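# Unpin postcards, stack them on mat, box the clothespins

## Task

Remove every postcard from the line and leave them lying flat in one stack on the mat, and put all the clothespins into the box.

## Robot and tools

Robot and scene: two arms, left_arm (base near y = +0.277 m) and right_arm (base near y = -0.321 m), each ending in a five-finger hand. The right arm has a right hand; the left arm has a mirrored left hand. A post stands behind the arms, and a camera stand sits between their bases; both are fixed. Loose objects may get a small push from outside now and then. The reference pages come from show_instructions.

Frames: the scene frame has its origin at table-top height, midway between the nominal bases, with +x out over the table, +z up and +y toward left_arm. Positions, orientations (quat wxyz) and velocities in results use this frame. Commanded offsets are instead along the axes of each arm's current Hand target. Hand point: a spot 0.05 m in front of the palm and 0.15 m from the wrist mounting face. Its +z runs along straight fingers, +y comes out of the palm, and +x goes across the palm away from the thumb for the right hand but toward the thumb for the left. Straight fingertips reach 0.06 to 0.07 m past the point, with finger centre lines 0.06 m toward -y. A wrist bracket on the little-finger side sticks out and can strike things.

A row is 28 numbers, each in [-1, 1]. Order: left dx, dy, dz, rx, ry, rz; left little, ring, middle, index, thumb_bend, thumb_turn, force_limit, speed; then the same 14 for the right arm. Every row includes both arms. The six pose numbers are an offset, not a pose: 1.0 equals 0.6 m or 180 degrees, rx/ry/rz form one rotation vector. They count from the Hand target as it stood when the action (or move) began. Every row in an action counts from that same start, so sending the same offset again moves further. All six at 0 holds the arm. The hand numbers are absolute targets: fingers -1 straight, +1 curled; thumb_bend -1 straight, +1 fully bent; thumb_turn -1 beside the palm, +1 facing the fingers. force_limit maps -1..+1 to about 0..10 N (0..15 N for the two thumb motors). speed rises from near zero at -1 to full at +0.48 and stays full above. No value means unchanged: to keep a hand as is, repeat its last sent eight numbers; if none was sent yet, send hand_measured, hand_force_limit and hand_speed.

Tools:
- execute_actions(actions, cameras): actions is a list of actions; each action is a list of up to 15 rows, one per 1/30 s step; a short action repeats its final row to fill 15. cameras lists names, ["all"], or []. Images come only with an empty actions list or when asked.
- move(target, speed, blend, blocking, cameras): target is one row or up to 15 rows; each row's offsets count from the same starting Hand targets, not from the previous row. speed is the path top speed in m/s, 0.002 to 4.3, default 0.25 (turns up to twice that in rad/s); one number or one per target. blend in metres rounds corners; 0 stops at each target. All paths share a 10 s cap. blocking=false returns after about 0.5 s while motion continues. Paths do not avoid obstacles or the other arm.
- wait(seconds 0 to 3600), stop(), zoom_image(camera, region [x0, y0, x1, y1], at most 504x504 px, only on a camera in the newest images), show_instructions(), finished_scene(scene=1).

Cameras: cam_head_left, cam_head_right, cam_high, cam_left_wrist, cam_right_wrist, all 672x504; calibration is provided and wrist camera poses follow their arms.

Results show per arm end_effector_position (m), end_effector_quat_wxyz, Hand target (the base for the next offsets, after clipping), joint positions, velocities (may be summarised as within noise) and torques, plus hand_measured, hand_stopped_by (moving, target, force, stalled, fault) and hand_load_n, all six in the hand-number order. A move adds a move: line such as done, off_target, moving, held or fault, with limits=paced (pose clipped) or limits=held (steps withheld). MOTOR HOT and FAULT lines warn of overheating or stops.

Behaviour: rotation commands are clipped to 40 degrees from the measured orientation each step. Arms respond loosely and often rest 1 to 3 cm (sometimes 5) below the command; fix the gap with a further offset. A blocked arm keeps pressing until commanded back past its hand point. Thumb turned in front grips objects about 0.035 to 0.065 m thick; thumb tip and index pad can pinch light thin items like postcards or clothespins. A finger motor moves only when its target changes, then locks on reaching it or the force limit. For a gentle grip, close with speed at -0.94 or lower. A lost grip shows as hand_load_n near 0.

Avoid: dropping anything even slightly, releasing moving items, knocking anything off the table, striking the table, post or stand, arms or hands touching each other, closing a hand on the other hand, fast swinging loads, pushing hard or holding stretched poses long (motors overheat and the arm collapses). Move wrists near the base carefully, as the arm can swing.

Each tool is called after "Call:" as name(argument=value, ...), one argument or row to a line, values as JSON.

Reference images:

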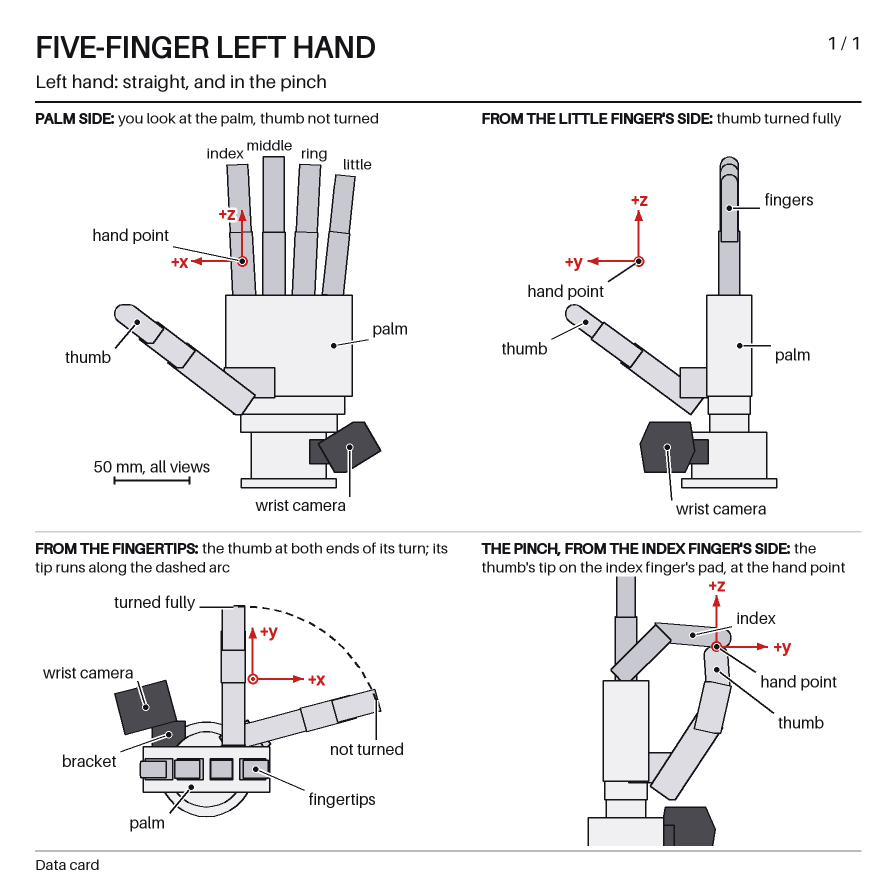

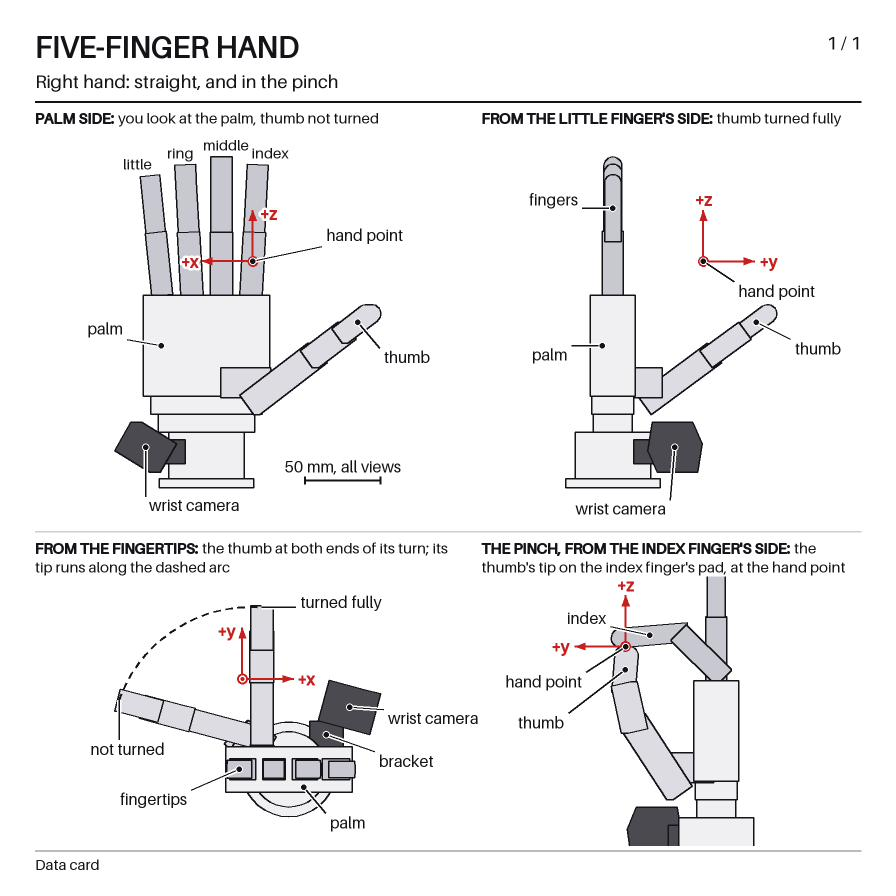

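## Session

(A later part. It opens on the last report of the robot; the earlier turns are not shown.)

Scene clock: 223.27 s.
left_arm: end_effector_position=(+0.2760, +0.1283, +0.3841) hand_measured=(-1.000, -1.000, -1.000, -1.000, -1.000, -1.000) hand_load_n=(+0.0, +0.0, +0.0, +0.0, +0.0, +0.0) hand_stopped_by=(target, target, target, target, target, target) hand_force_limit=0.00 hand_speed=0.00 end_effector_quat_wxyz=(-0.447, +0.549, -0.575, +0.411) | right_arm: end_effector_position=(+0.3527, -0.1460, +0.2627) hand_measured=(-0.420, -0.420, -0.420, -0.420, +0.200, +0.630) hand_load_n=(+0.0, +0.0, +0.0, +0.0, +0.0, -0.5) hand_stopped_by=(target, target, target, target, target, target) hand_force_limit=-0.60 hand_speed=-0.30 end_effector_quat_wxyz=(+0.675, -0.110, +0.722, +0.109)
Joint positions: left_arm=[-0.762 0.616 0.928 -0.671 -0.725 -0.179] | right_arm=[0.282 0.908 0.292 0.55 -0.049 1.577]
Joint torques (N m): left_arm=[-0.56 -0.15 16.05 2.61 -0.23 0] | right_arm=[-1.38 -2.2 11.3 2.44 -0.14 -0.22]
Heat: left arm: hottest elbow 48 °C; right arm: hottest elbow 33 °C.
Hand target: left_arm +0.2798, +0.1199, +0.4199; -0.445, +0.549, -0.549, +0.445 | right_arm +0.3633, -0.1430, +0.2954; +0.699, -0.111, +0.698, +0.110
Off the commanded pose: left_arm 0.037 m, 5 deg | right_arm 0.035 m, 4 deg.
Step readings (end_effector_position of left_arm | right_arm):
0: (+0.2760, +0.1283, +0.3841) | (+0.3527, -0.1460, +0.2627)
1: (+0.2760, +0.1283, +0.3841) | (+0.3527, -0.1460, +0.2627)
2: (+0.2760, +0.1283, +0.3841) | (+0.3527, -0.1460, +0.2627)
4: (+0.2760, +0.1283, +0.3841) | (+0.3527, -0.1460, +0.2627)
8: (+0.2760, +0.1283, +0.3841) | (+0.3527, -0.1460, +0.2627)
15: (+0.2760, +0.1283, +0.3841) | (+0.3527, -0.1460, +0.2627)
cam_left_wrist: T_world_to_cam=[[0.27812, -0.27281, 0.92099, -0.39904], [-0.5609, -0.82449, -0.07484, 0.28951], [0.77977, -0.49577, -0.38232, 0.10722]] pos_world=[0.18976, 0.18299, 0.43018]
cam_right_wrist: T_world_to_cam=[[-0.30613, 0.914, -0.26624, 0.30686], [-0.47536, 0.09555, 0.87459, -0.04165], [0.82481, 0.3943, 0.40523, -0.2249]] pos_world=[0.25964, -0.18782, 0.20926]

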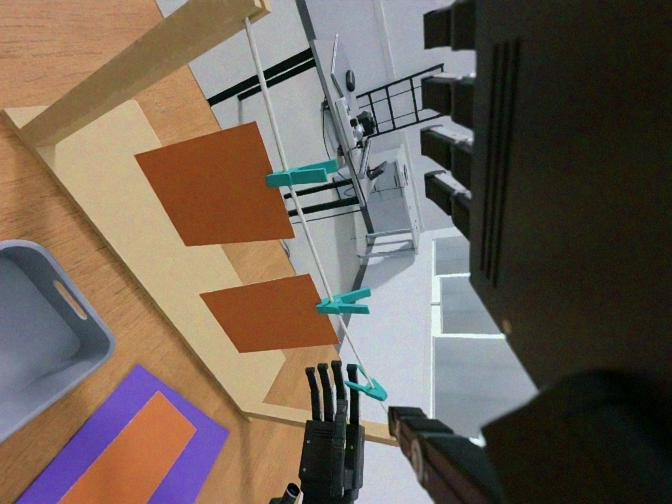

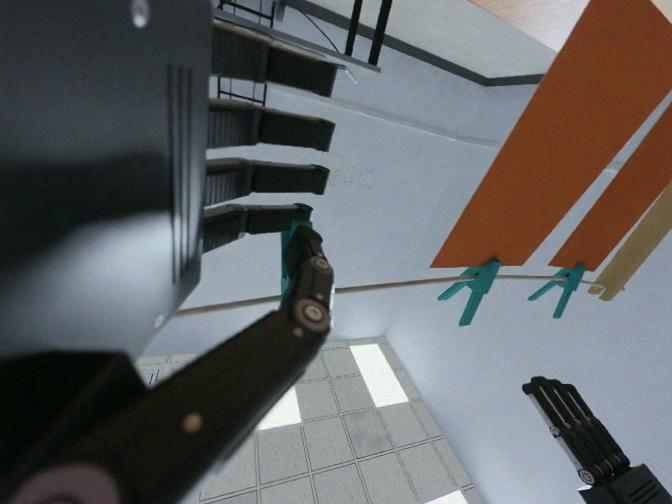

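Call:
execute_actions(
  actions=[
    [[0,0,0,0,0,0,-1,-1,-1,-1,-1,-1,0,0,0,0,0,0,0,0,-0.8,-0.8,-0.8,-0.8,0.2,0.63,-0.6,0]],
    [[0,0,0,0,0,0,-1,-1,-1,-1,-1,-1,0,0,-0.004,0,-0.0117,0,0,0,-0.8,-0.8,-0.8,-0.8,0.2,0.63,-0.6,0]],
  ],
  cameras=["cam_left_wrist","cam_right_wrist"],
)

Call:
zoom_image(
  camera="cam_left_wrist",
  region=[300, 340, 400, 430],
)

Call:
zoom_image(
  camera="cam_right_wrist",
  region=[190, 150, 410, 350],
)

Scene clock: 224.83 s.
left_arm: end_effector_position=(+0.2760, +0.1283, +0.3841) hand_measured=(-1.000, -1.000, -1.000, -1.000, -1.000, -1.000) hand_load_n=(+0.0, +0.0, +0.0, +0.0, +0.0, +0.0) hand_stopped_by=(target, target, target, target, target, target) hand_force_limit=0.00 hand_speed=0.00 end_effector_quat_wxyz=(-0.447, +0.549, -0.575, +0.411) | right_arm: end_effector_position=(+0.3488, -0.1471, +0.2733) hand_measured=(-0.800, -0.800, -0.800, -0.800, +0.200, +0.630) hand_load_n=(+0.0, +0.0, +0.0, +0.0, +0.0, +0.0) hand_stopped_by=(target, target, target, target, target, target) hand_force_limit=-0.60 hand_speed=0.00 end_effector_quat_wxyz=(+0.684, -0.109, +0.713, +0.110)
Joint positions: left_arm=[-0.762 0.616 0.928 -0.671 -0.725 -0.179] | right_arm=[0.282 0.878 0.292 0.545 -0.049 1.577]
Joint torques (N m): left_arm=[-1.14 -0.5 16.27 2.86 -0.24 -0.02] | right_arm=[-1.44 -2.32 10.85 1.68 -0.21 -0.22]
Heat: left arm: hottest elbow 48 °C; right arm: hottest elbow 33 °C.
Hand target: left_arm +0.2798, +0.1199, +0.4199; -0.445, +0.549, -0.549, +0.445 | right_arm +0.3566, -0.1452, +0.2979; +0.699, -0.111, +0.698, +0.110
Off the commanded pose: left_arm 0.037 m, 5 deg | right_arm 0.026 m, 2 deg.
Step readings (end_effector_position of left_arm | right_arm):
0: (+0.2760, +0.1283, +0.3841) | (+0.3527, -0.1460, +0.2627)
1: (+0.2760, +0.1283, +0.3841) | (+0.3527, -0.1460, +0.2627)
2: (+0.2760, +0.1283, +0.3841) | (+0.3527, -0.1460, +0.2627)
4: (+0.2760, +0.1283, +0.3841) | (+0.3524, -0.1455, +0.2627)
8: (+0.2760, +0.1283, +0.3841) | (+0.3527, -0.1460, +0.2627)
15: (+0.2760, +0.1283, +0.3841) | (+0.3527, -0.1460, +0.2627)
16: (+0.2760, +0.1283, +0.3841) | (+0.3527, -0.1460, +0.2627)
17: (+0.2760, +0.1283, +0.3841) | (+0.3525, -0.1461, +0.2635)
19: (+0.2760, +0.1283, +0.3841) | (+0.3515, -0.1464, +0.2665)
23: (+0.2760, +0.1283, +0.3841) | (+0.3490, -0.1470, +0.2734)
30: (+0.2760, +0.1283, +0.3841) | (+0.3488, -0.1471, +0.2737)
cam_left_wrist: T_world_to_cam=[[0.27812, -0.27281, 0.92099, -0.39904], [-0.5609, -0.82449, -0.07484, 0.28951], [0.77977, -0.49577, -0.38232, 0.10722]] pos_world=[0.18976, 0.18299, 0.43018]
cam_right_wrist: T_world_to_cam=[[-0.29962, 0.91573, -0.26772, 0.30784], [-0.49649, 0.08997, 0.86337, -0.04308], [0.8147, 0.3916, 0.42769, -0.22856]] pos_world=[0.25705, -0.18851, 0.21736]

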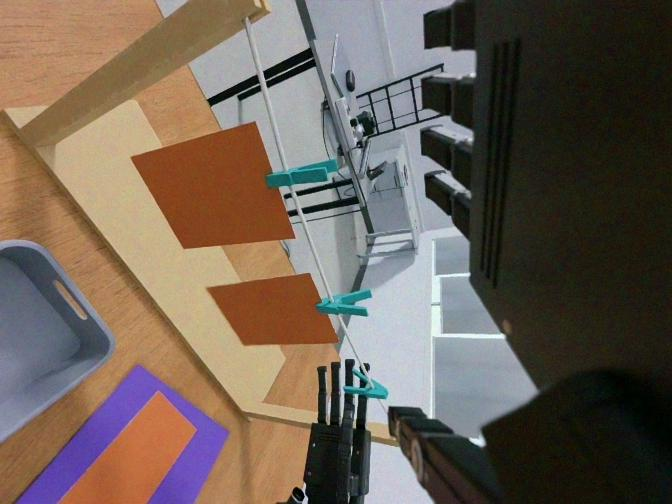

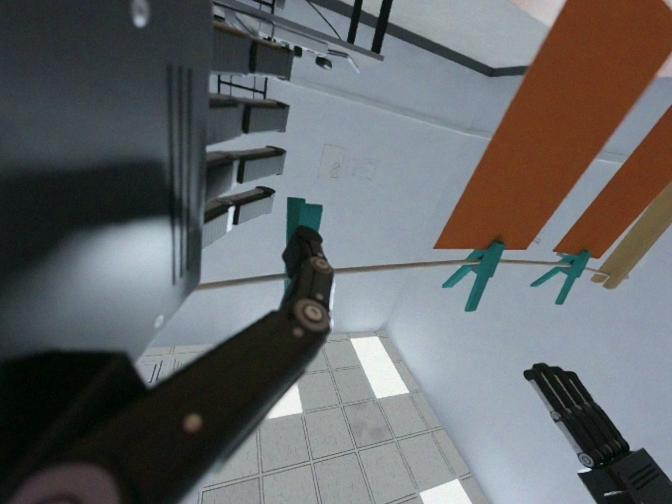

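Scaled by 5.040 from the camera's image (finer frame: 960x720).

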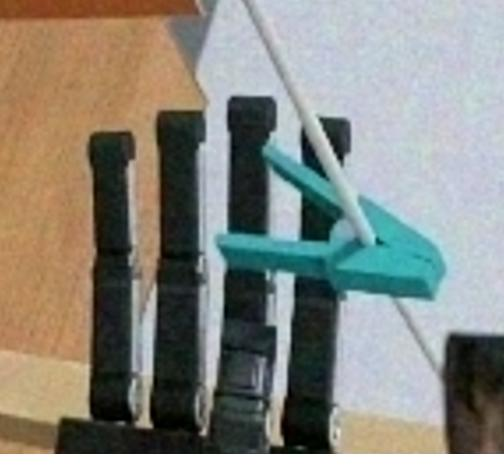

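Scaled by 2.291 from the camera's image (finer frame: 960x720).

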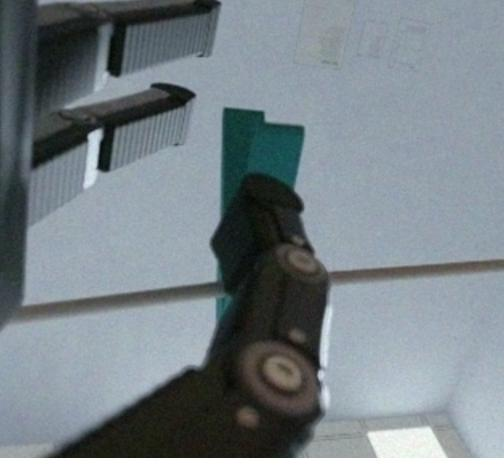

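Call:
execute_actions(
  actions=[
    [[0,0,0,0,0,0,-1,-1,-1,-1,-1,-1,0,0,0,0,0,0,0,0,-0.65,-0.65,-0.65,-0.65,0.12,0.66,-0.6,-0.3]],
    [[0,0,0,0,0,0,-1,-1,-1,-1,-1,-1,0,0,0,0,0,0,0,0,-0.45,-0.45,-0.45,-0.45,0.12,0.66,-0.6,-0.3]],
  ],
  cameras=["cam_left_wrist","cam_right_wrist"],
)

Call:
zoom_image(
  camera="cam_left_wrist",
  region=[300, 340, 400, 430],
)

Call:
zoom_image(
  camera="cam_right_wrist",
  region=[190, 150, 410, 350],
)

Scene clock: 226.33 s.
left_arm: end_effector_position=(+0.2760, +0.1283, +0.3841) hand_measured=(-1.000, -1.000, -1.000, -1.000, -1.000, -1.000) hand_load_n=(+0.0, +0.0, +0.0, +0.0, +0.0, +0.0) hand_stopped_by=(target, target, target, target, target, target) hand_force_limit=0.00 hand_speed=0.00 end_effector_quat_wxyz=(-0.447, +0.549, -0.575, +0.411) | right_arm: end_effector_position=(+0.3486, -0.1468, +0.2733) hand_measured=(-0.450, -0.450, -0.450, -0.450, +0.120, +0.660) hand_load_n=(+0.0, +0.0, +0.0, +0.0, +0.0, +0.0) hand_stopped_by=(target, target, target, target, target, target) hand_force_limit=-0.60 hand_speed=-0.30 end_effector_quat_wxyz=(+0.684, -0.109, +0.713, +0.110)
Joint positions: left_arm=[-0.762 0.616 0.928 -0.671 -0.725 -0.179] | right_arm=[0.282 0.878 0.292 0.545 -0.05 1.577]
Joint torques (N m): left_arm=[0.21 0.03 16.14 2.7 -0.23 -0.07] | right_arm=[-1.55 -2.32 10.85 1.68 -0.21 -0.22]
Heat: left arm: hottest elbow 48 °C; right arm: hottest elbow 33 °C.
Hand target: left_arm +0.2798, +0.1199, +0.4199; -0.445, +0.549, -0.549, +0.445 | right_arm +0.3566, -0.1452, +0.2979; +0.699, -0.111, +0.698, +0.110
Off the commanded pose: left_arm 0.037 m, 5 deg | right_arm 0.026 m, 2 deg.
Step readings (end_effector_position of left_arm | right_arm):
0: (+0.2760, +0.1283, +0.3841) | (+0.3488, -0.1471, +0.2733)
1: (+0.2760, +0.1283, +0.3841) | (+0.3488, -0.1471, +0.2733)
2: (+0.2760, +0.1283, +0.3841) | (+0.3488, -0.1471, +0.2733)
4: (+0.2760, +0.1283, +0.3841) | (+0.3488, -0.1471, +0.2733)
8: (+0.2760, +0.1283, +0.3841) | (+0.3486, -0.1468, +0.2733)
15: (+0.2760, +0.1283, +0.3841) | (+0.3486, -0.1468, +0.2733)
16: (+0.2760, +0.1283, +0.3841) | (+0.3486, -0.1468, +0.2733)
17: (+0.2760, +0.1283, +0.3841) | (+0.3486, -0.1468, +0.2733)
19: (+0.2760, +0.1283, +0.3841) | (+0.3488, -0.1471, +0.2733)
23: (+0.2760, +0.1283, +0.3841) | (+0.3486, -0.1468, +0.2733)
30: (+0.2760, +0.1283, +0.3841) | (+0.3486, -0.1468, +0.2733)
cam_left_wrist: T_world_to_cam=[[0.27812, -0.27281, 0.92099, -0.39904], [-0.5609, -0.82449, -0.07484, 0.28951], [0.77977, -0.49577, -0.38232, 0.10722]] pos_world=[0.18976, 0.18299, 0.43018]
cam_right_wrist: T_world_to_cam=[[-0.30101, 0.9153, -0.26761, 0.30797], [-0.49656, 0.08914, 0.86341, -0.04329], [0.81414, 0.39279, 0.42767, -0.22814]] pos_world=[0.25695, -0.18841, 0.21736]

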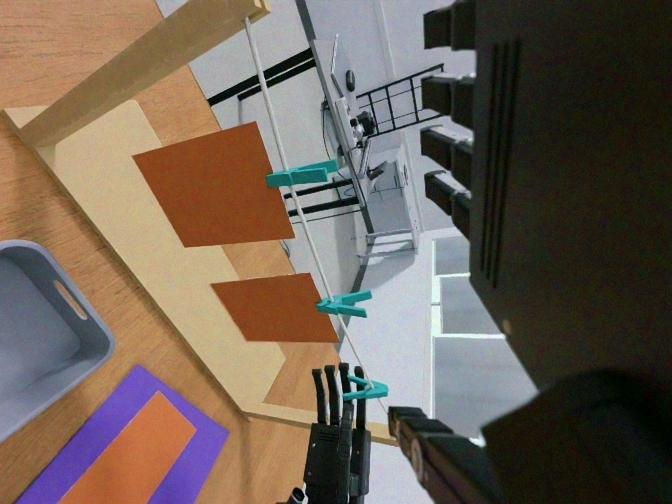

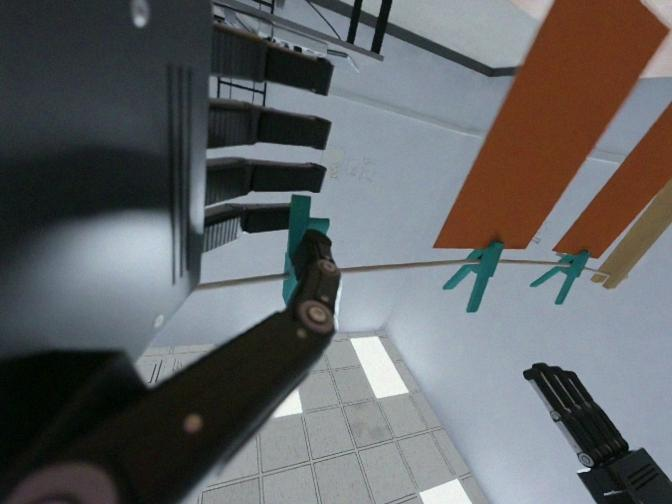

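Scaled by 5.040 from the camera's image (finer frame: 960x720).

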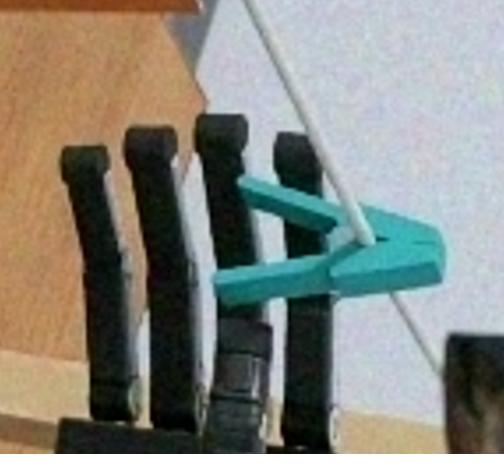

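Scaled by 2.291 from the camera's image (finer frame: 960x720).

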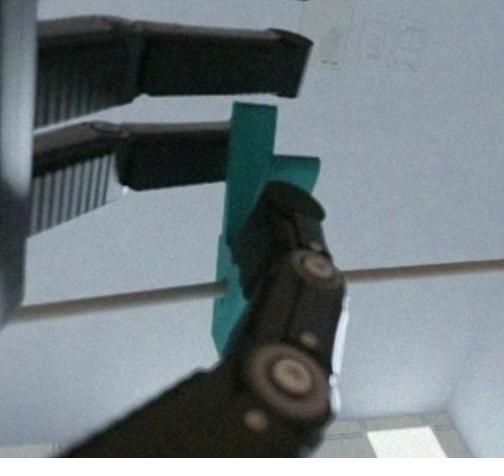

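Call:
execute_actions(
  actions=[
    [[0,0,0,0,0,0,-1,-1,-1,-1,-1,-1,0,0,0,0,0,0,0,0,-0.3,-0.3,-0.3,-0.3,0.12,0.66,0.4,-0.4]],
  ],
  cameras=["cam_left_wrist","cam_right_wrist"],
)

Call:
zoom_image(
  camera="cam_left_wrist",
  region=[300, 340, 400, 430],
)

Call:
zoom_image(
  camera="cam_right_wrist",
  region=[190, 150, 410, 350],
)

Scene clock: 227.30 s.
left_arm: end_effector_position=(+0.2760, +0.1283, +0.3841) hand_measured=(-1.000, -1.000, -1.000, -1.000, -1.000, -1.000) hand_load_n=(+0.0, +0.0, +0.0, +0.0, +0.0, +0.0) hand_stopped_by=(target, target, target, target, target, target) hand_force_limit=0.00 hand_speed=0.00 end_effector_quat_wxyz=(-0.447, +0.549, -0.575, +0.411) | right_arm: end_effector_position=(+0.3488, -0.1471, +0.2733) hand_measured=(-0.300, -0.300, -0.300, -0.300, +0.120, +0.660) hand_load_n=(+0.0, +0.0, +0.0, +0.0, +0.0, +0.0) hand_stopped_by=(target, target, target, target, target, target) hand_force_limit=0.40 hand_speed=-0.40 end_effector_quat_wxyz=(+0.684, -0.109, +0.713, +0.110)
Joint positions: left_arm=[-0.762 0.616 0.928 -0.671 -0.725 -0.179] | right_arm=[0.282 0.878 0.292 0.545 -0.049 1.577]
Joint torques (N m): left_arm=[-0.97 0.15 16.06 2.7 -0.21 -0.08] | right_arm=[-1.49 -2.32 10.85 1.68 -0.21 -0.22]
Heat: left arm: hottest elbow 49 °C; right arm: hottest elbow 33 °C.
Hand target: left_arm +0.2798, +0.1199, +0.4199; -0.445, +0.549, -0.549, +0.445 | right_arm +0.3566, -0.1452, +0.2979; +0.699, -0.111, +0.698, +0.110
Off the commanded pose: left_arm 0.037 m, 5 deg | right_arm 0.026 m, 2 deg.
Step readings (end_effector_position of left_arm | right_arm):
0: (+0.2760, +0.1283, +0.3841) | (+0.3486, -0.1468, +0.2733)
1: (+0.2760, +0.1283, +0.3841) | (+0.3486, -0.1468, +0.2733)
2: (+0.2760, +0.1283, +0.3841) | (+0.3486, -0.1468, +0.2733)
4: (+0.2760, +0.1283, +0.3841) | (+0.3488, -0.1471, +0.2733)
8: (+0.2760, +0.1283, +0.3841) | (+0.3488, -0.1471, +0.2733)
15: (+0.2760, +0.1283, +0.3841) | (+0.3488, -0.1471, +0.2733)
cam_left_wrist: T_world_to_cam=[[0.27812, -0.27281, 0.92099, -0.39904], [-0.5609, -0.82449, -0.07484, 0.28951], [0.77977, -0.49577, -0.38232, 0.10722]] pos_world=[0.18976, 0.18299, 0.43018]
cam_right_wrist: T_world_to_cam=[[-0.29962, 0.91573, -0.26772, 0.30784], [-0.49649, 0.08997, 0.86337, -0.04308], [0.8147, 0.3916, 0.42769, -0.22856]] pos_world=[0.25705, -0.18851, 0.21736]

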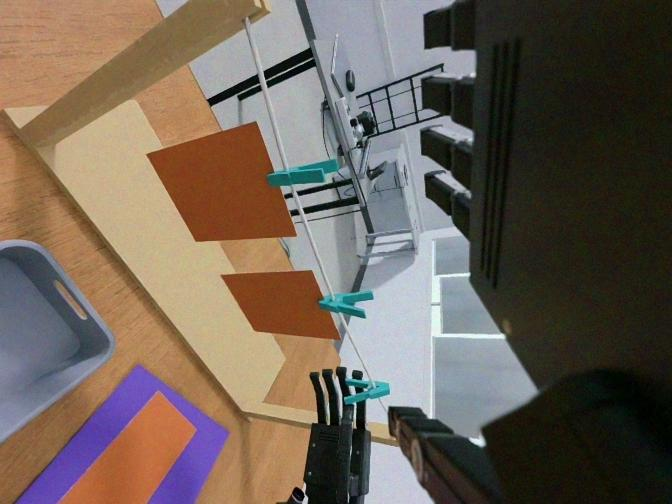

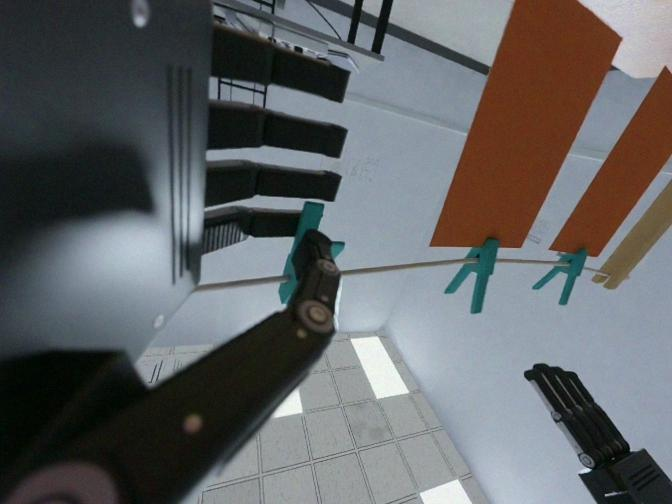

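Scaled by 5.040 from the camera's image (finer frame: 960x720).

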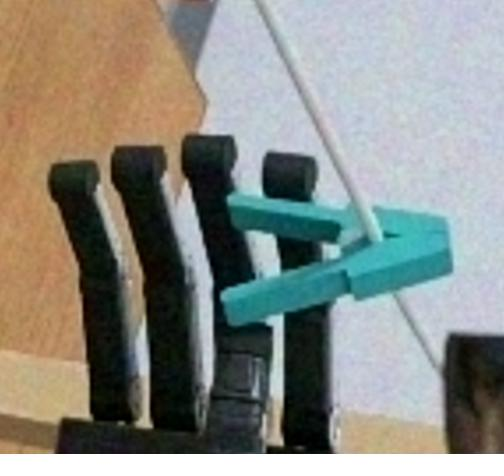

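Scaled by 2.291 from the camera's image (finer frame: 960x720).

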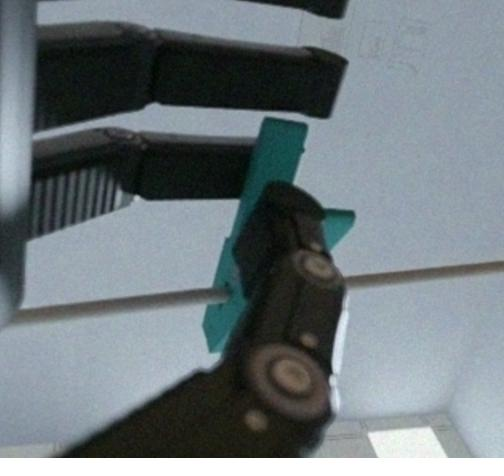

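Call:
execute_actions(
  actions=[
    [[0,0,0,0,0,0,-1,-1,-1,-1,-1,-1,0,0,0,0,0,0,0,0,-0.42,-0.42,-0.42,-0.42,-0.3,0.7,-0.6,0]],
  ],
  cameras=["cam_left_wrist","cam_right_wrist"],
)

Call:
zoom_image(
  camera="cam_left_wrist",
  region=[300, 340, 400, 430],
)

Call:
zoom_image(
  camera="cam_right_wrist",
  region=[190, 150, 410, 350],
)

Scene clock: 228.43 s.
left_arm: end_effector_position=(+0.2760, +0.1283, +0.3841) hand_measured=(-1.000, -1.000, -1.000, -1.000, -1.000, -1.000) hand_load_n=(+0.0, +0.0, -0.5, +0.0, +0.0, +0.0) hand_stopped_by=(target, target, target, target, target, target) hand_force_limit=0.00 hand_speed=0.00 end_effector_quat_wxyz=(-0.447, +0.549, -0.575, +0.411) | right_arm: end_effector_position=(+0.3488, -0.1471, +0.2733) hand_measured=(-0.420, -0.420, -0.420, -0.420, -0.300, +0.700) hand_load_n=(+0.0, +0.0, +0.0, +0.0, +0.0, -0.5) hand_stopped_by=(target, target, target, target, target, target) hand_force_limit=-0.60 hand_speed=0.00 end_effector_quat_wxyz=(+0.684, -0.109, +0.713, +0.110)
Joint positions: left_arm=[-0.762 0.616 0.928 -0.671 -0.725 -0.179] | right_arm=[0.282 0.878 0.292 0.545 -0.049 1.577]
Joint torques (N m): left_arm=[-0.56 -0.56 16.44 2.88 -0.21 -0.02] | right_arm=[-1.49 -2.37 10.85 1.66 -0.21 -0.22]
Heat: left arm: hottest elbow 49 °C; right arm: hottest elbow 33 °C.
Hand target: left_arm +0.2798, +0.1199, +0.4199; -0.445, +0.549, -0.549, +0.445 | right_arm +0.3566, -0.1452, +0.2979; +0.699, -0.111, +0.698, +0.110
Off the commanded pose: left_arm 0.037 m, 5 deg | right_arm 0.026 m, 2 deg.
Step readings (end_effector_position of left_arm | right_arm):
0: (+0.2760, +0.1283, +0.3841) | (+0.3488, -0.1471, +0.2733)
1: (+0.2760, +0.1283, +0.3841) | (+0.3488, -0.1471, +0.2733)
2: (+0.2760, +0.1283, +0.3841) | (+0.3488, -0.1471, +0.2733)
4: (+0.2760, +0.1283, +0.3841) | (+0.3488, -0.1471, +0.2733)
8: (+0.2760, +0.1283, +0.3841) | (+0.3488, -0.1471, +0.2733)
15: (+0.2760, +0.1283, +0.3841) | (+0.3488, -0.1471, +0.2733)
cam_left_wrist: T_world_to_cam=[[0.27812, -0.27281, 0.92099, -0.39904], [-0.5609, -0.82449, -0.07484, 0.28951], [0.77977, -0.49577, -0.38232, 0.10722]] pos_world=[0.18976, 0.18299, 0.43018]
cam_right_wrist: T_world_to_cam=[[-0.29962, 0.91573, -0.26772, 0.30784], [-0.49649, 0.08997, 0.86337, -0.04308], [0.8147, 0.3916, 0.42769, -0.22856]] pos_world=[0.25705, -0.18851, 0.21736]

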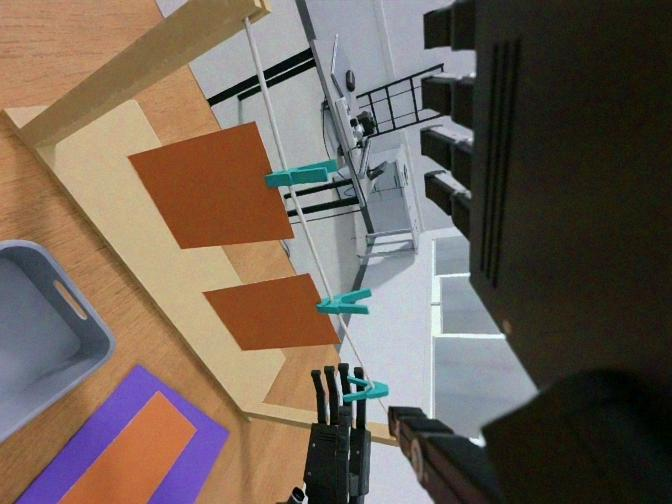

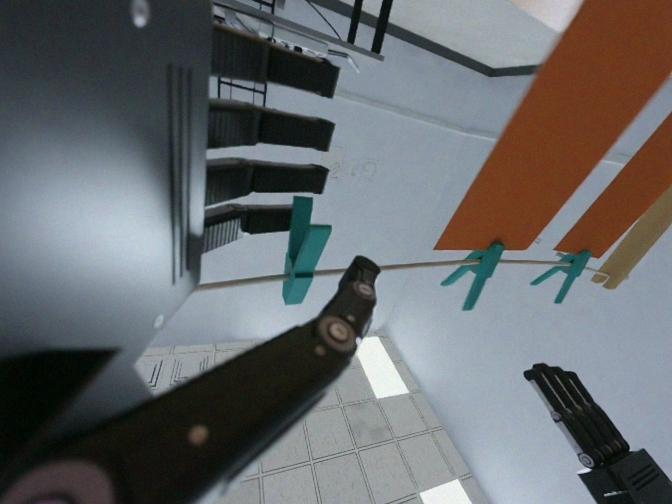

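Scaled by 5.040 from the camera's image (finer frame: 960x720).

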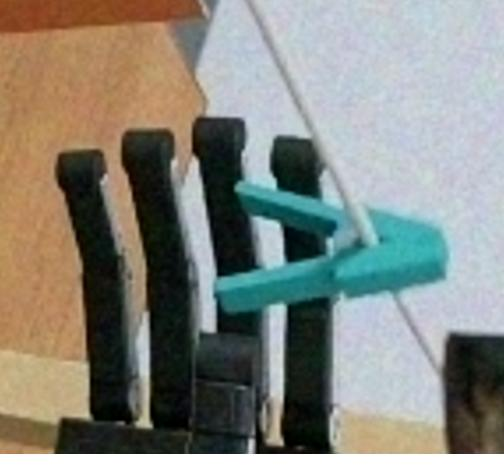

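Scaled by 2.291 from the camera's image (finer frame: 960x720).

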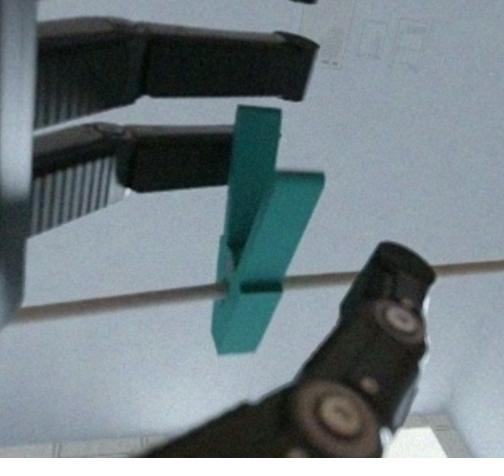

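Call:
execute_actions(
  actions=[
    [[0,0,0,0,0,0,-1,-1,-1,-1,-1,-1,0,0,0.006,0.012,0.003,0,0,0,-0.42,-0.42,-0.42,-0.42,-0.3,0.7,-0.6,0]],
  ],
  cameras=["cam_left_wrist","cam_right_wrist"],
)

Call:
zoom_image(
  camera="cam_left_wrist",
  region=[300, 340, 400, 430],
)

Call:
zoom_image(
  camera="cam_right_wrist",
  region=[190, 150, 410, 350],
)

Scene clock: 229.40 s.
left_arm: end_effector_position=(+0.2760, +0.1283, +0.3841) hand_measured=(-1.000, -1.000, -1.000, -1.000, -1.000, -1.000) hand_load_n=(+0.0, +0.0, +0.0, +0.0, +0.0, -0.5) hand_stopped_by=(target, target, target, target, target, target) hand_force_limit=0.00 hand_speed=0.00 end_effector_quat_wxyz=(-0.447, +0.549, -0.575, +0.411) | right_arm: end_effector_position=(+0.3481, -0.1419, +0.2704) hand_measured=(-0.420, -0.420, -0.420, -0.420, -0.300, +0.700) hand_load_n=(+0.0, +0.0, +0.0, +0.0, +0.0, -0.5) hand_stopped_by=(target, target, target, target, target, target) hand_force_limit=-0.60 hand_speed=0.00 end_effector_quat_wxyz=(+0.681, -0.111, +0.715, +0.111)
Joint positions: left_arm=[-0.762 0.616 0.928 -0.671 -0.725 -0.179] | right_arm=[0.3 0.885 0.292 0.545 -0.035 1.577]
Joint torques (N m): left_arm=[-0.91 -0.38 16.23 2.52 -0.23 -0.05] | right_arm=[-0.62 -1.61 10.54 2.39 0.1 -0.21]
Heat: left arm: hottest elbow 49 °C; right arm: hottest elbow 33 °C.
Hand target: left_arm +0.2798, +0.1199, +0.4199; -0.445, +0.549, -0.549, +0.445 | right_arm +0.3562, -0.1378, +0.2942; +0.698, -0.111, +0.698, +0.110
Off the commanded pose: left_arm 0.037 m, 5 deg | right_arm 0.026 m, 3 deg.
Step readings (end_effector_position of left_arm | right_arm):
0: (+0.2760, +0.1283, +0.3841) | (+0.3488, -0.1471, +0.2733)
1: (+0.2760, +0.1283, +0.3841) | (+0.3488, -0.1471, +0.2733)
2: (+0.2760, +0.1283, +0.3841) | (+0.3489, -0.1469, +0.2731)
4: (+0.2760, +0.1283, +0.3841) | (+0.3497, -0.1469, +0.2726)
8: (+0.2760, +0.1283, +0.3841) | (+0.3491, -0.1438, +0.2708)
15: (+0.2760, +0.1283, +0.3841) | (+0.3481, -0.1419, +0.2704)
cam_left_wrist: T_world_to_cam=[[0.27812, -0.27281, 0.92099, -0.39904], [-0.5609, -0.82449, -0.07484, 0.28951], [0.77977, -0.49577, -0.38232, 0.10722]] pos_world=[0.18976, 0.18299, 0.43018]
cam_right_wrist: T_world_to_cam=[[-0.30597, 0.91357, -0.26792, 0.30404], [-0.49102, 0.08967, 0.86652, -0.04418], [0.81565, 0.39668, 0.42114, -0.22658]] pos_world=[0.25614, -0.18391, 0.21516]

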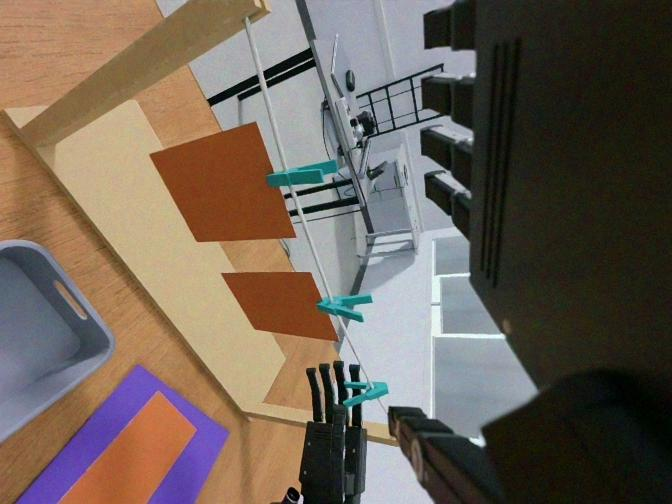

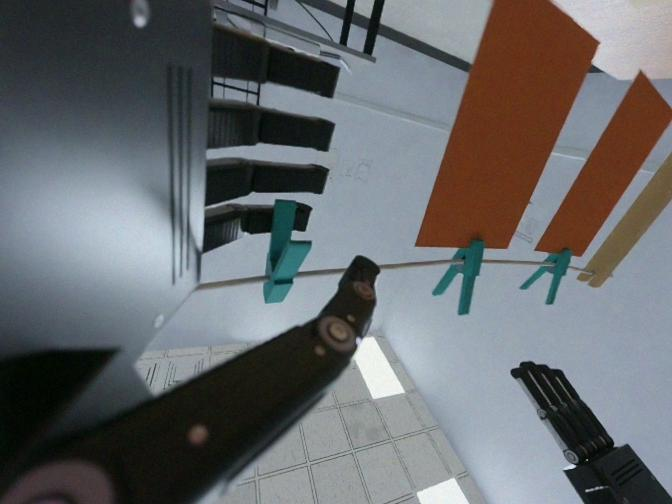

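Scaled by 5.040 from the camera's image (finer frame: 960x720).

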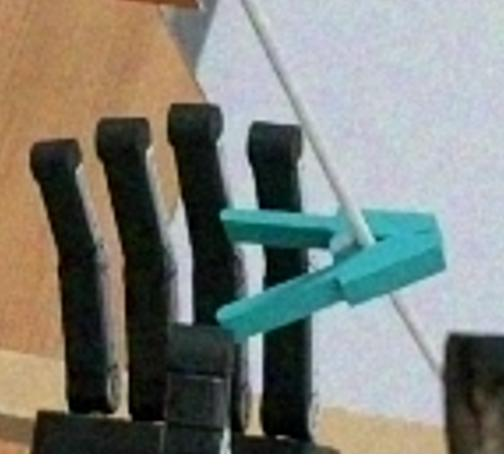

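Scaled by 2.291 from the camera's image (finer frame: 960x720).

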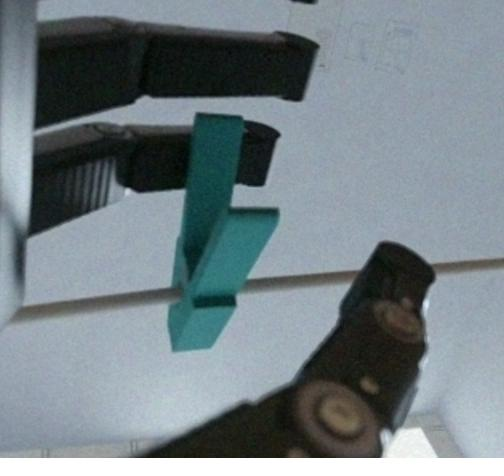

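Call:
execute_actions(
  actions=[
    [[0,0,0,0,0,0,-1,-1,-1,-1,-1,-1,0,0,-0.003,0.0,0.014,0,0,0,-0.45,-0.45,-0.45,-0.45,-0.3,0.7,-0.6,-0.3]],
  ],
  cameras=["cam_left_wrist","cam_right_wrist"],
)

Call:
zoom_image(
  camera="cam_left_wrist",
  region=[300, 340, 400, 430],
)

Call:
zoom_image(
  camera="cam_right_wrist",
  region=[190, 150, 410, 350],
)

Scene clock: 230.40 s.
left_arm: end_effector_position=(+0.2760, +0.1283, +0.3841) hand_measured=(-1.000, -1.000, -1.000, -1.000, -1.000, -1.000) hand_load_n=(+0.0, +0.0, +0.0, +0.0, +0.0, +0.0) hand_stopped_by=(target, target, target, target, target, target) hand_force_limit=0.00 hand_speed=0.00 end_effector_quat_wxyz=(-0.447, +0.549, -0.575, +0.411) | right_arm: end_effector_position=(+0.3533, -0.1404, +0.2614) hand_measured=(-0.450, -0.450, -0.450, -0.450, -0.300, +0.700) hand_load_n=(+0.0, +0.0, +0.0, +0.0, +0.0, +0.0) hand_stopped_by=(target, target, target, target, target, target) hand_force_limit=-0.60 hand_speed=-0.30 end_effector_quat_wxyz=(+0.672, -0.112, +0.724, +0.110)
Joint positions: left_arm=[-0.762 0.616 0.928 -0.671 -0.725 -0.179] | right_arm=[0.3 0.916 0.298 0.545 -0.035 1.577]
Joint torques (N m): left_arm=[-0.15 -0.21 16.39 2.73 -0.22 -0.02] | right_arm=[-0.62 -2.14 11.32 2.74 0.11 -0.21]
Heat: left arm: hottest elbow 49 °C; right arm: hottest elbow 33 °C.
Hand target: left_arm +0.2798, +0.1199, +0.4199; -0.445, +0.549, -0.549, +0.445 | right_arm +0.3641, -0.1352, +0.2961; +0.699, -0.111, +0.698, +0.110
Off the commanded pose: left_arm 0.037 m, 5 deg | right_arm 0.037 m, 4 deg.
Step readings (end_effector_position of left_arm | right_arm):
0: (+0.2760, +0.1283, +0.3841) | (+0.3481, -0.1419, +0.2704)
1: (+0.2760, +0.1283, +0.3841) | (+0.3482, -0.1419, +0.2702)
2: (+0.2760, +0.1283, +0.3841) | (+0.3484, -0.1418, +0.2695)
4: (+0.2760, +0.1283, +0.3841) | (+0.3503, -0.1413, +0.2666)
8: (+0.2760, +0.1283, +0.3841) | (+0.3532, -0.1405, +0.2617)
15: (+0.2760, +0.1283, +0.3841) | (+0.3533, -0.1404, +0.2614)
cam_left_wrist: T_world_to_cam=[[0.27812, -0.27281, 0.92099, -0.39904], [-0.5609, -0.82449, -0.07484, 0.28951], [0.77977, -0.49577, -0.38232, 0.10722]] pos_world=[0.18976, 0.18299, 0.43018]
cam_right_wrist: T_world_to_cam=[[-0.31247, 0.91169, -0.2668, 0.3036], [-0.4699, 0.09575, 0.87751, -0.04341], [0.82557, 0.39957, 0.39848, -0.22477]] pos_world=[0.26003, -0.18282, 0.20865]

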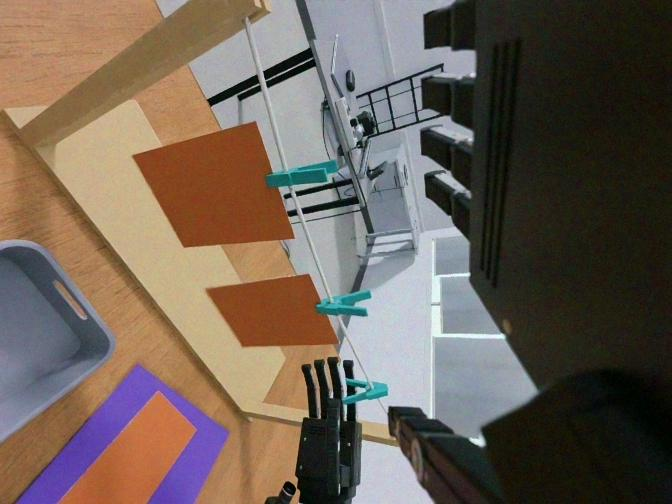

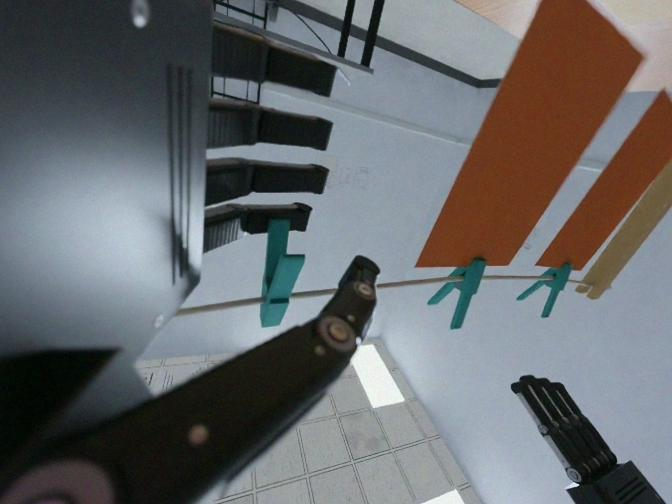

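Scaled by 5.040 from the camera's image (finer frame: 960x720).

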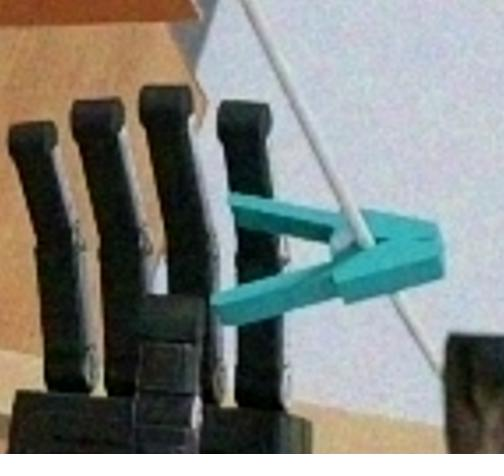

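Scaled by 2.291 from the camera's image (finer frame: 960x720).

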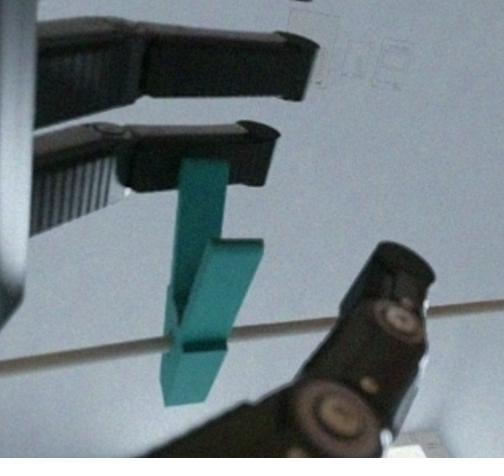

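Call:
execute_actions(
  actions=[
    [[0,0,0,0,0,0,-1,-1,-1,-1,-1,-1,0,0,-0.012,-0.003,0.006,0,0,0,-0.45,-0.45,-0.45,-0.45,-0.3,0.7,-0.6,-0.3]],
  ],
  cameras=["cam_left_wrist","cam_right_wrist"],
)

Call:
zoom_image(
  camera="cam_right_wrist",
  region=[190, 150, 410, 350],
)

Call:
zoom_image(
  camera="cam_left_wrist",
  region=[300, 340, 400, 430],
)

Scene clock: 232.70 s.
left_arm: end_effector_position=(+0.2760, +0.1283, +0.3841) hand_measured=(-1.000, -1.000, -1.000, -1.000, -1.000, -1.000) hand_load_n=(-0.5, -0.5, +0.0, +0.0, +0.0, +0.0) hand_stopped_by=(target, target, target, target, target, target) hand_force_limit=0.00 hand_speed=0.00 end_effector_quat_wxyz=(-0.447, +0.549, -0.575, +0.411) | right_arm: end_effector_position=(+0.3581, -0.1390, +0.2758) hand_measured=(-0.450, -0.450, -0.450, -0.450, -0.300, +0.700) hand_load_n=(+0.0, +0.0, +0.0, +0.0, +0.0, +0.0) hand_stopped_by=(target, target, target, target, target, target) hand_force_limit=-0.60 hand_speed=-0.30 end_effector_quat_wxyz=(+0.681, -0.111, +0.716, +0.111)
Joint positions: left_arm=[-0.762 0.616 0.928 -0.671 -0.725 -0.179] | right_arm=[0.3 0.916 0.323 0.545 -0.035 1.577]
Joint torques (N m): left_arm=[-0.79 -0.15 16.13 2.5 -0.23 -0.06] | right_arm=[-1.08 -2.32 11.18 1.96 -0.19 -0.22]
Heat: left arm: hottest elbow 49 °C; right arm: hottest elbow 33 °C.
Hand target: left_arm +0.2798, +0.1199, +0.4199; -0.445, +0.549, -0.549, +0.445 | right_arm +0.3680, -0.1358, +0.3031; +0.698, -0.111, +0.698, +0.110
Off the commanded pose: left_arm 0.037 m, 5 deg | right_arm 0.029 m, 3 deg.
Step readings (end_effector_position of left_arm | right_arm):
0: (+0.2760, +0.1283, +0.3841) | (+0.3533, -0.1404, +0.2614)
1: (+0.2760, +0.1283, +0.3841) | (+0.3534, -0.1404, +0.2618)
2: (+0.2760, +0.1283, +0.3841) | (+0.3537, -0.1403, +0.2625)
4: (+0.2760, +0.1283, +0.3841) | (+0.3548, -0.1400, +0.2658)
8: (+0.2760, +0.1283, +0.3841) | (+0.3575, -0.1392, +0.2740)
15: (+0.2760, +0.1283, +0.3841) | (+0.3581, -0.1390, +0.2758)
cam_left_wrist: T_world_to_cam=[[0.27812, -0.27281, 0.92099, -0.39904], [-0.5609, -0.82449, -0.07484, 0.28951], [0.77977, -0.49577, -0.38232, 0.10722]] pos_world=[0.18976, 0.18299, 0.43018]
cam_right_wrist: T_world_to_cam=[[-0.30607, 0.91352, -0.26795, 0.30592], [-0.49073, 0.08979, 0.86668, -0.0443], [0.81579, 0.39675, 0.42081, -0.23811]] pos_world=[0.26614, -0.18102, 0.22056]

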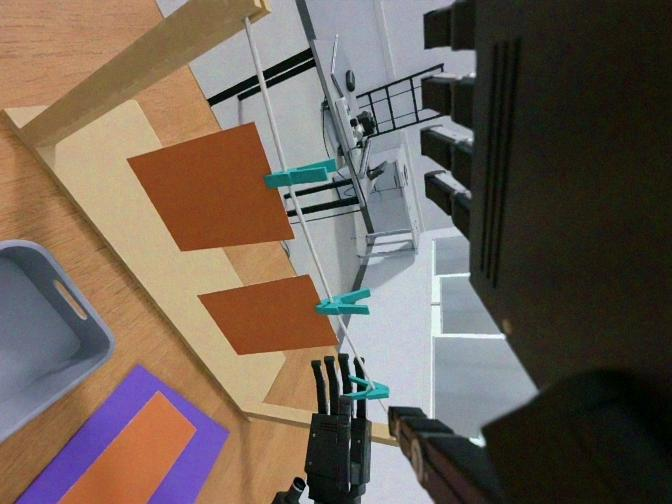

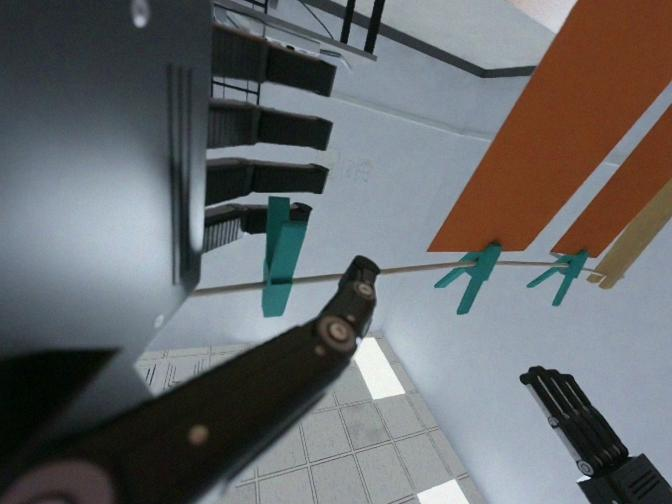

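Scaled by 2.291 from the camera's image (finer frame: 960x720).

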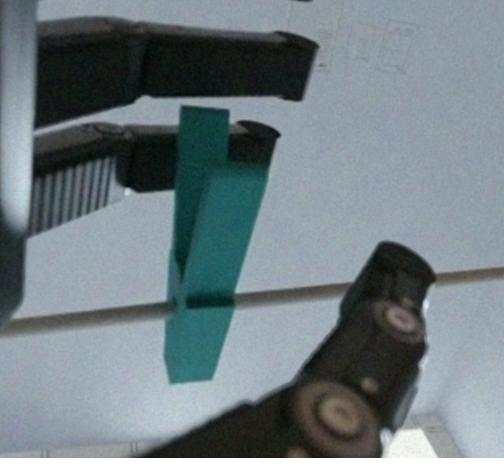

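Scaled by 5.040 from the camera's image (finer frame: 960x720).

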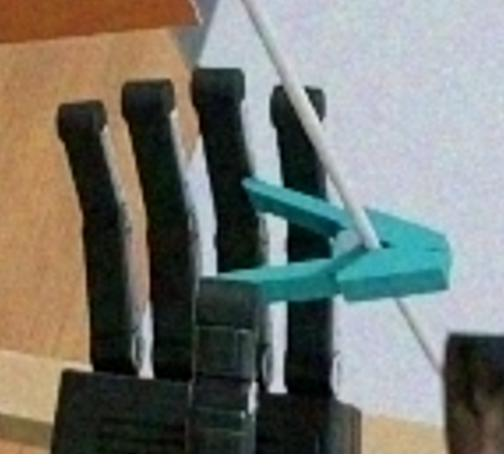

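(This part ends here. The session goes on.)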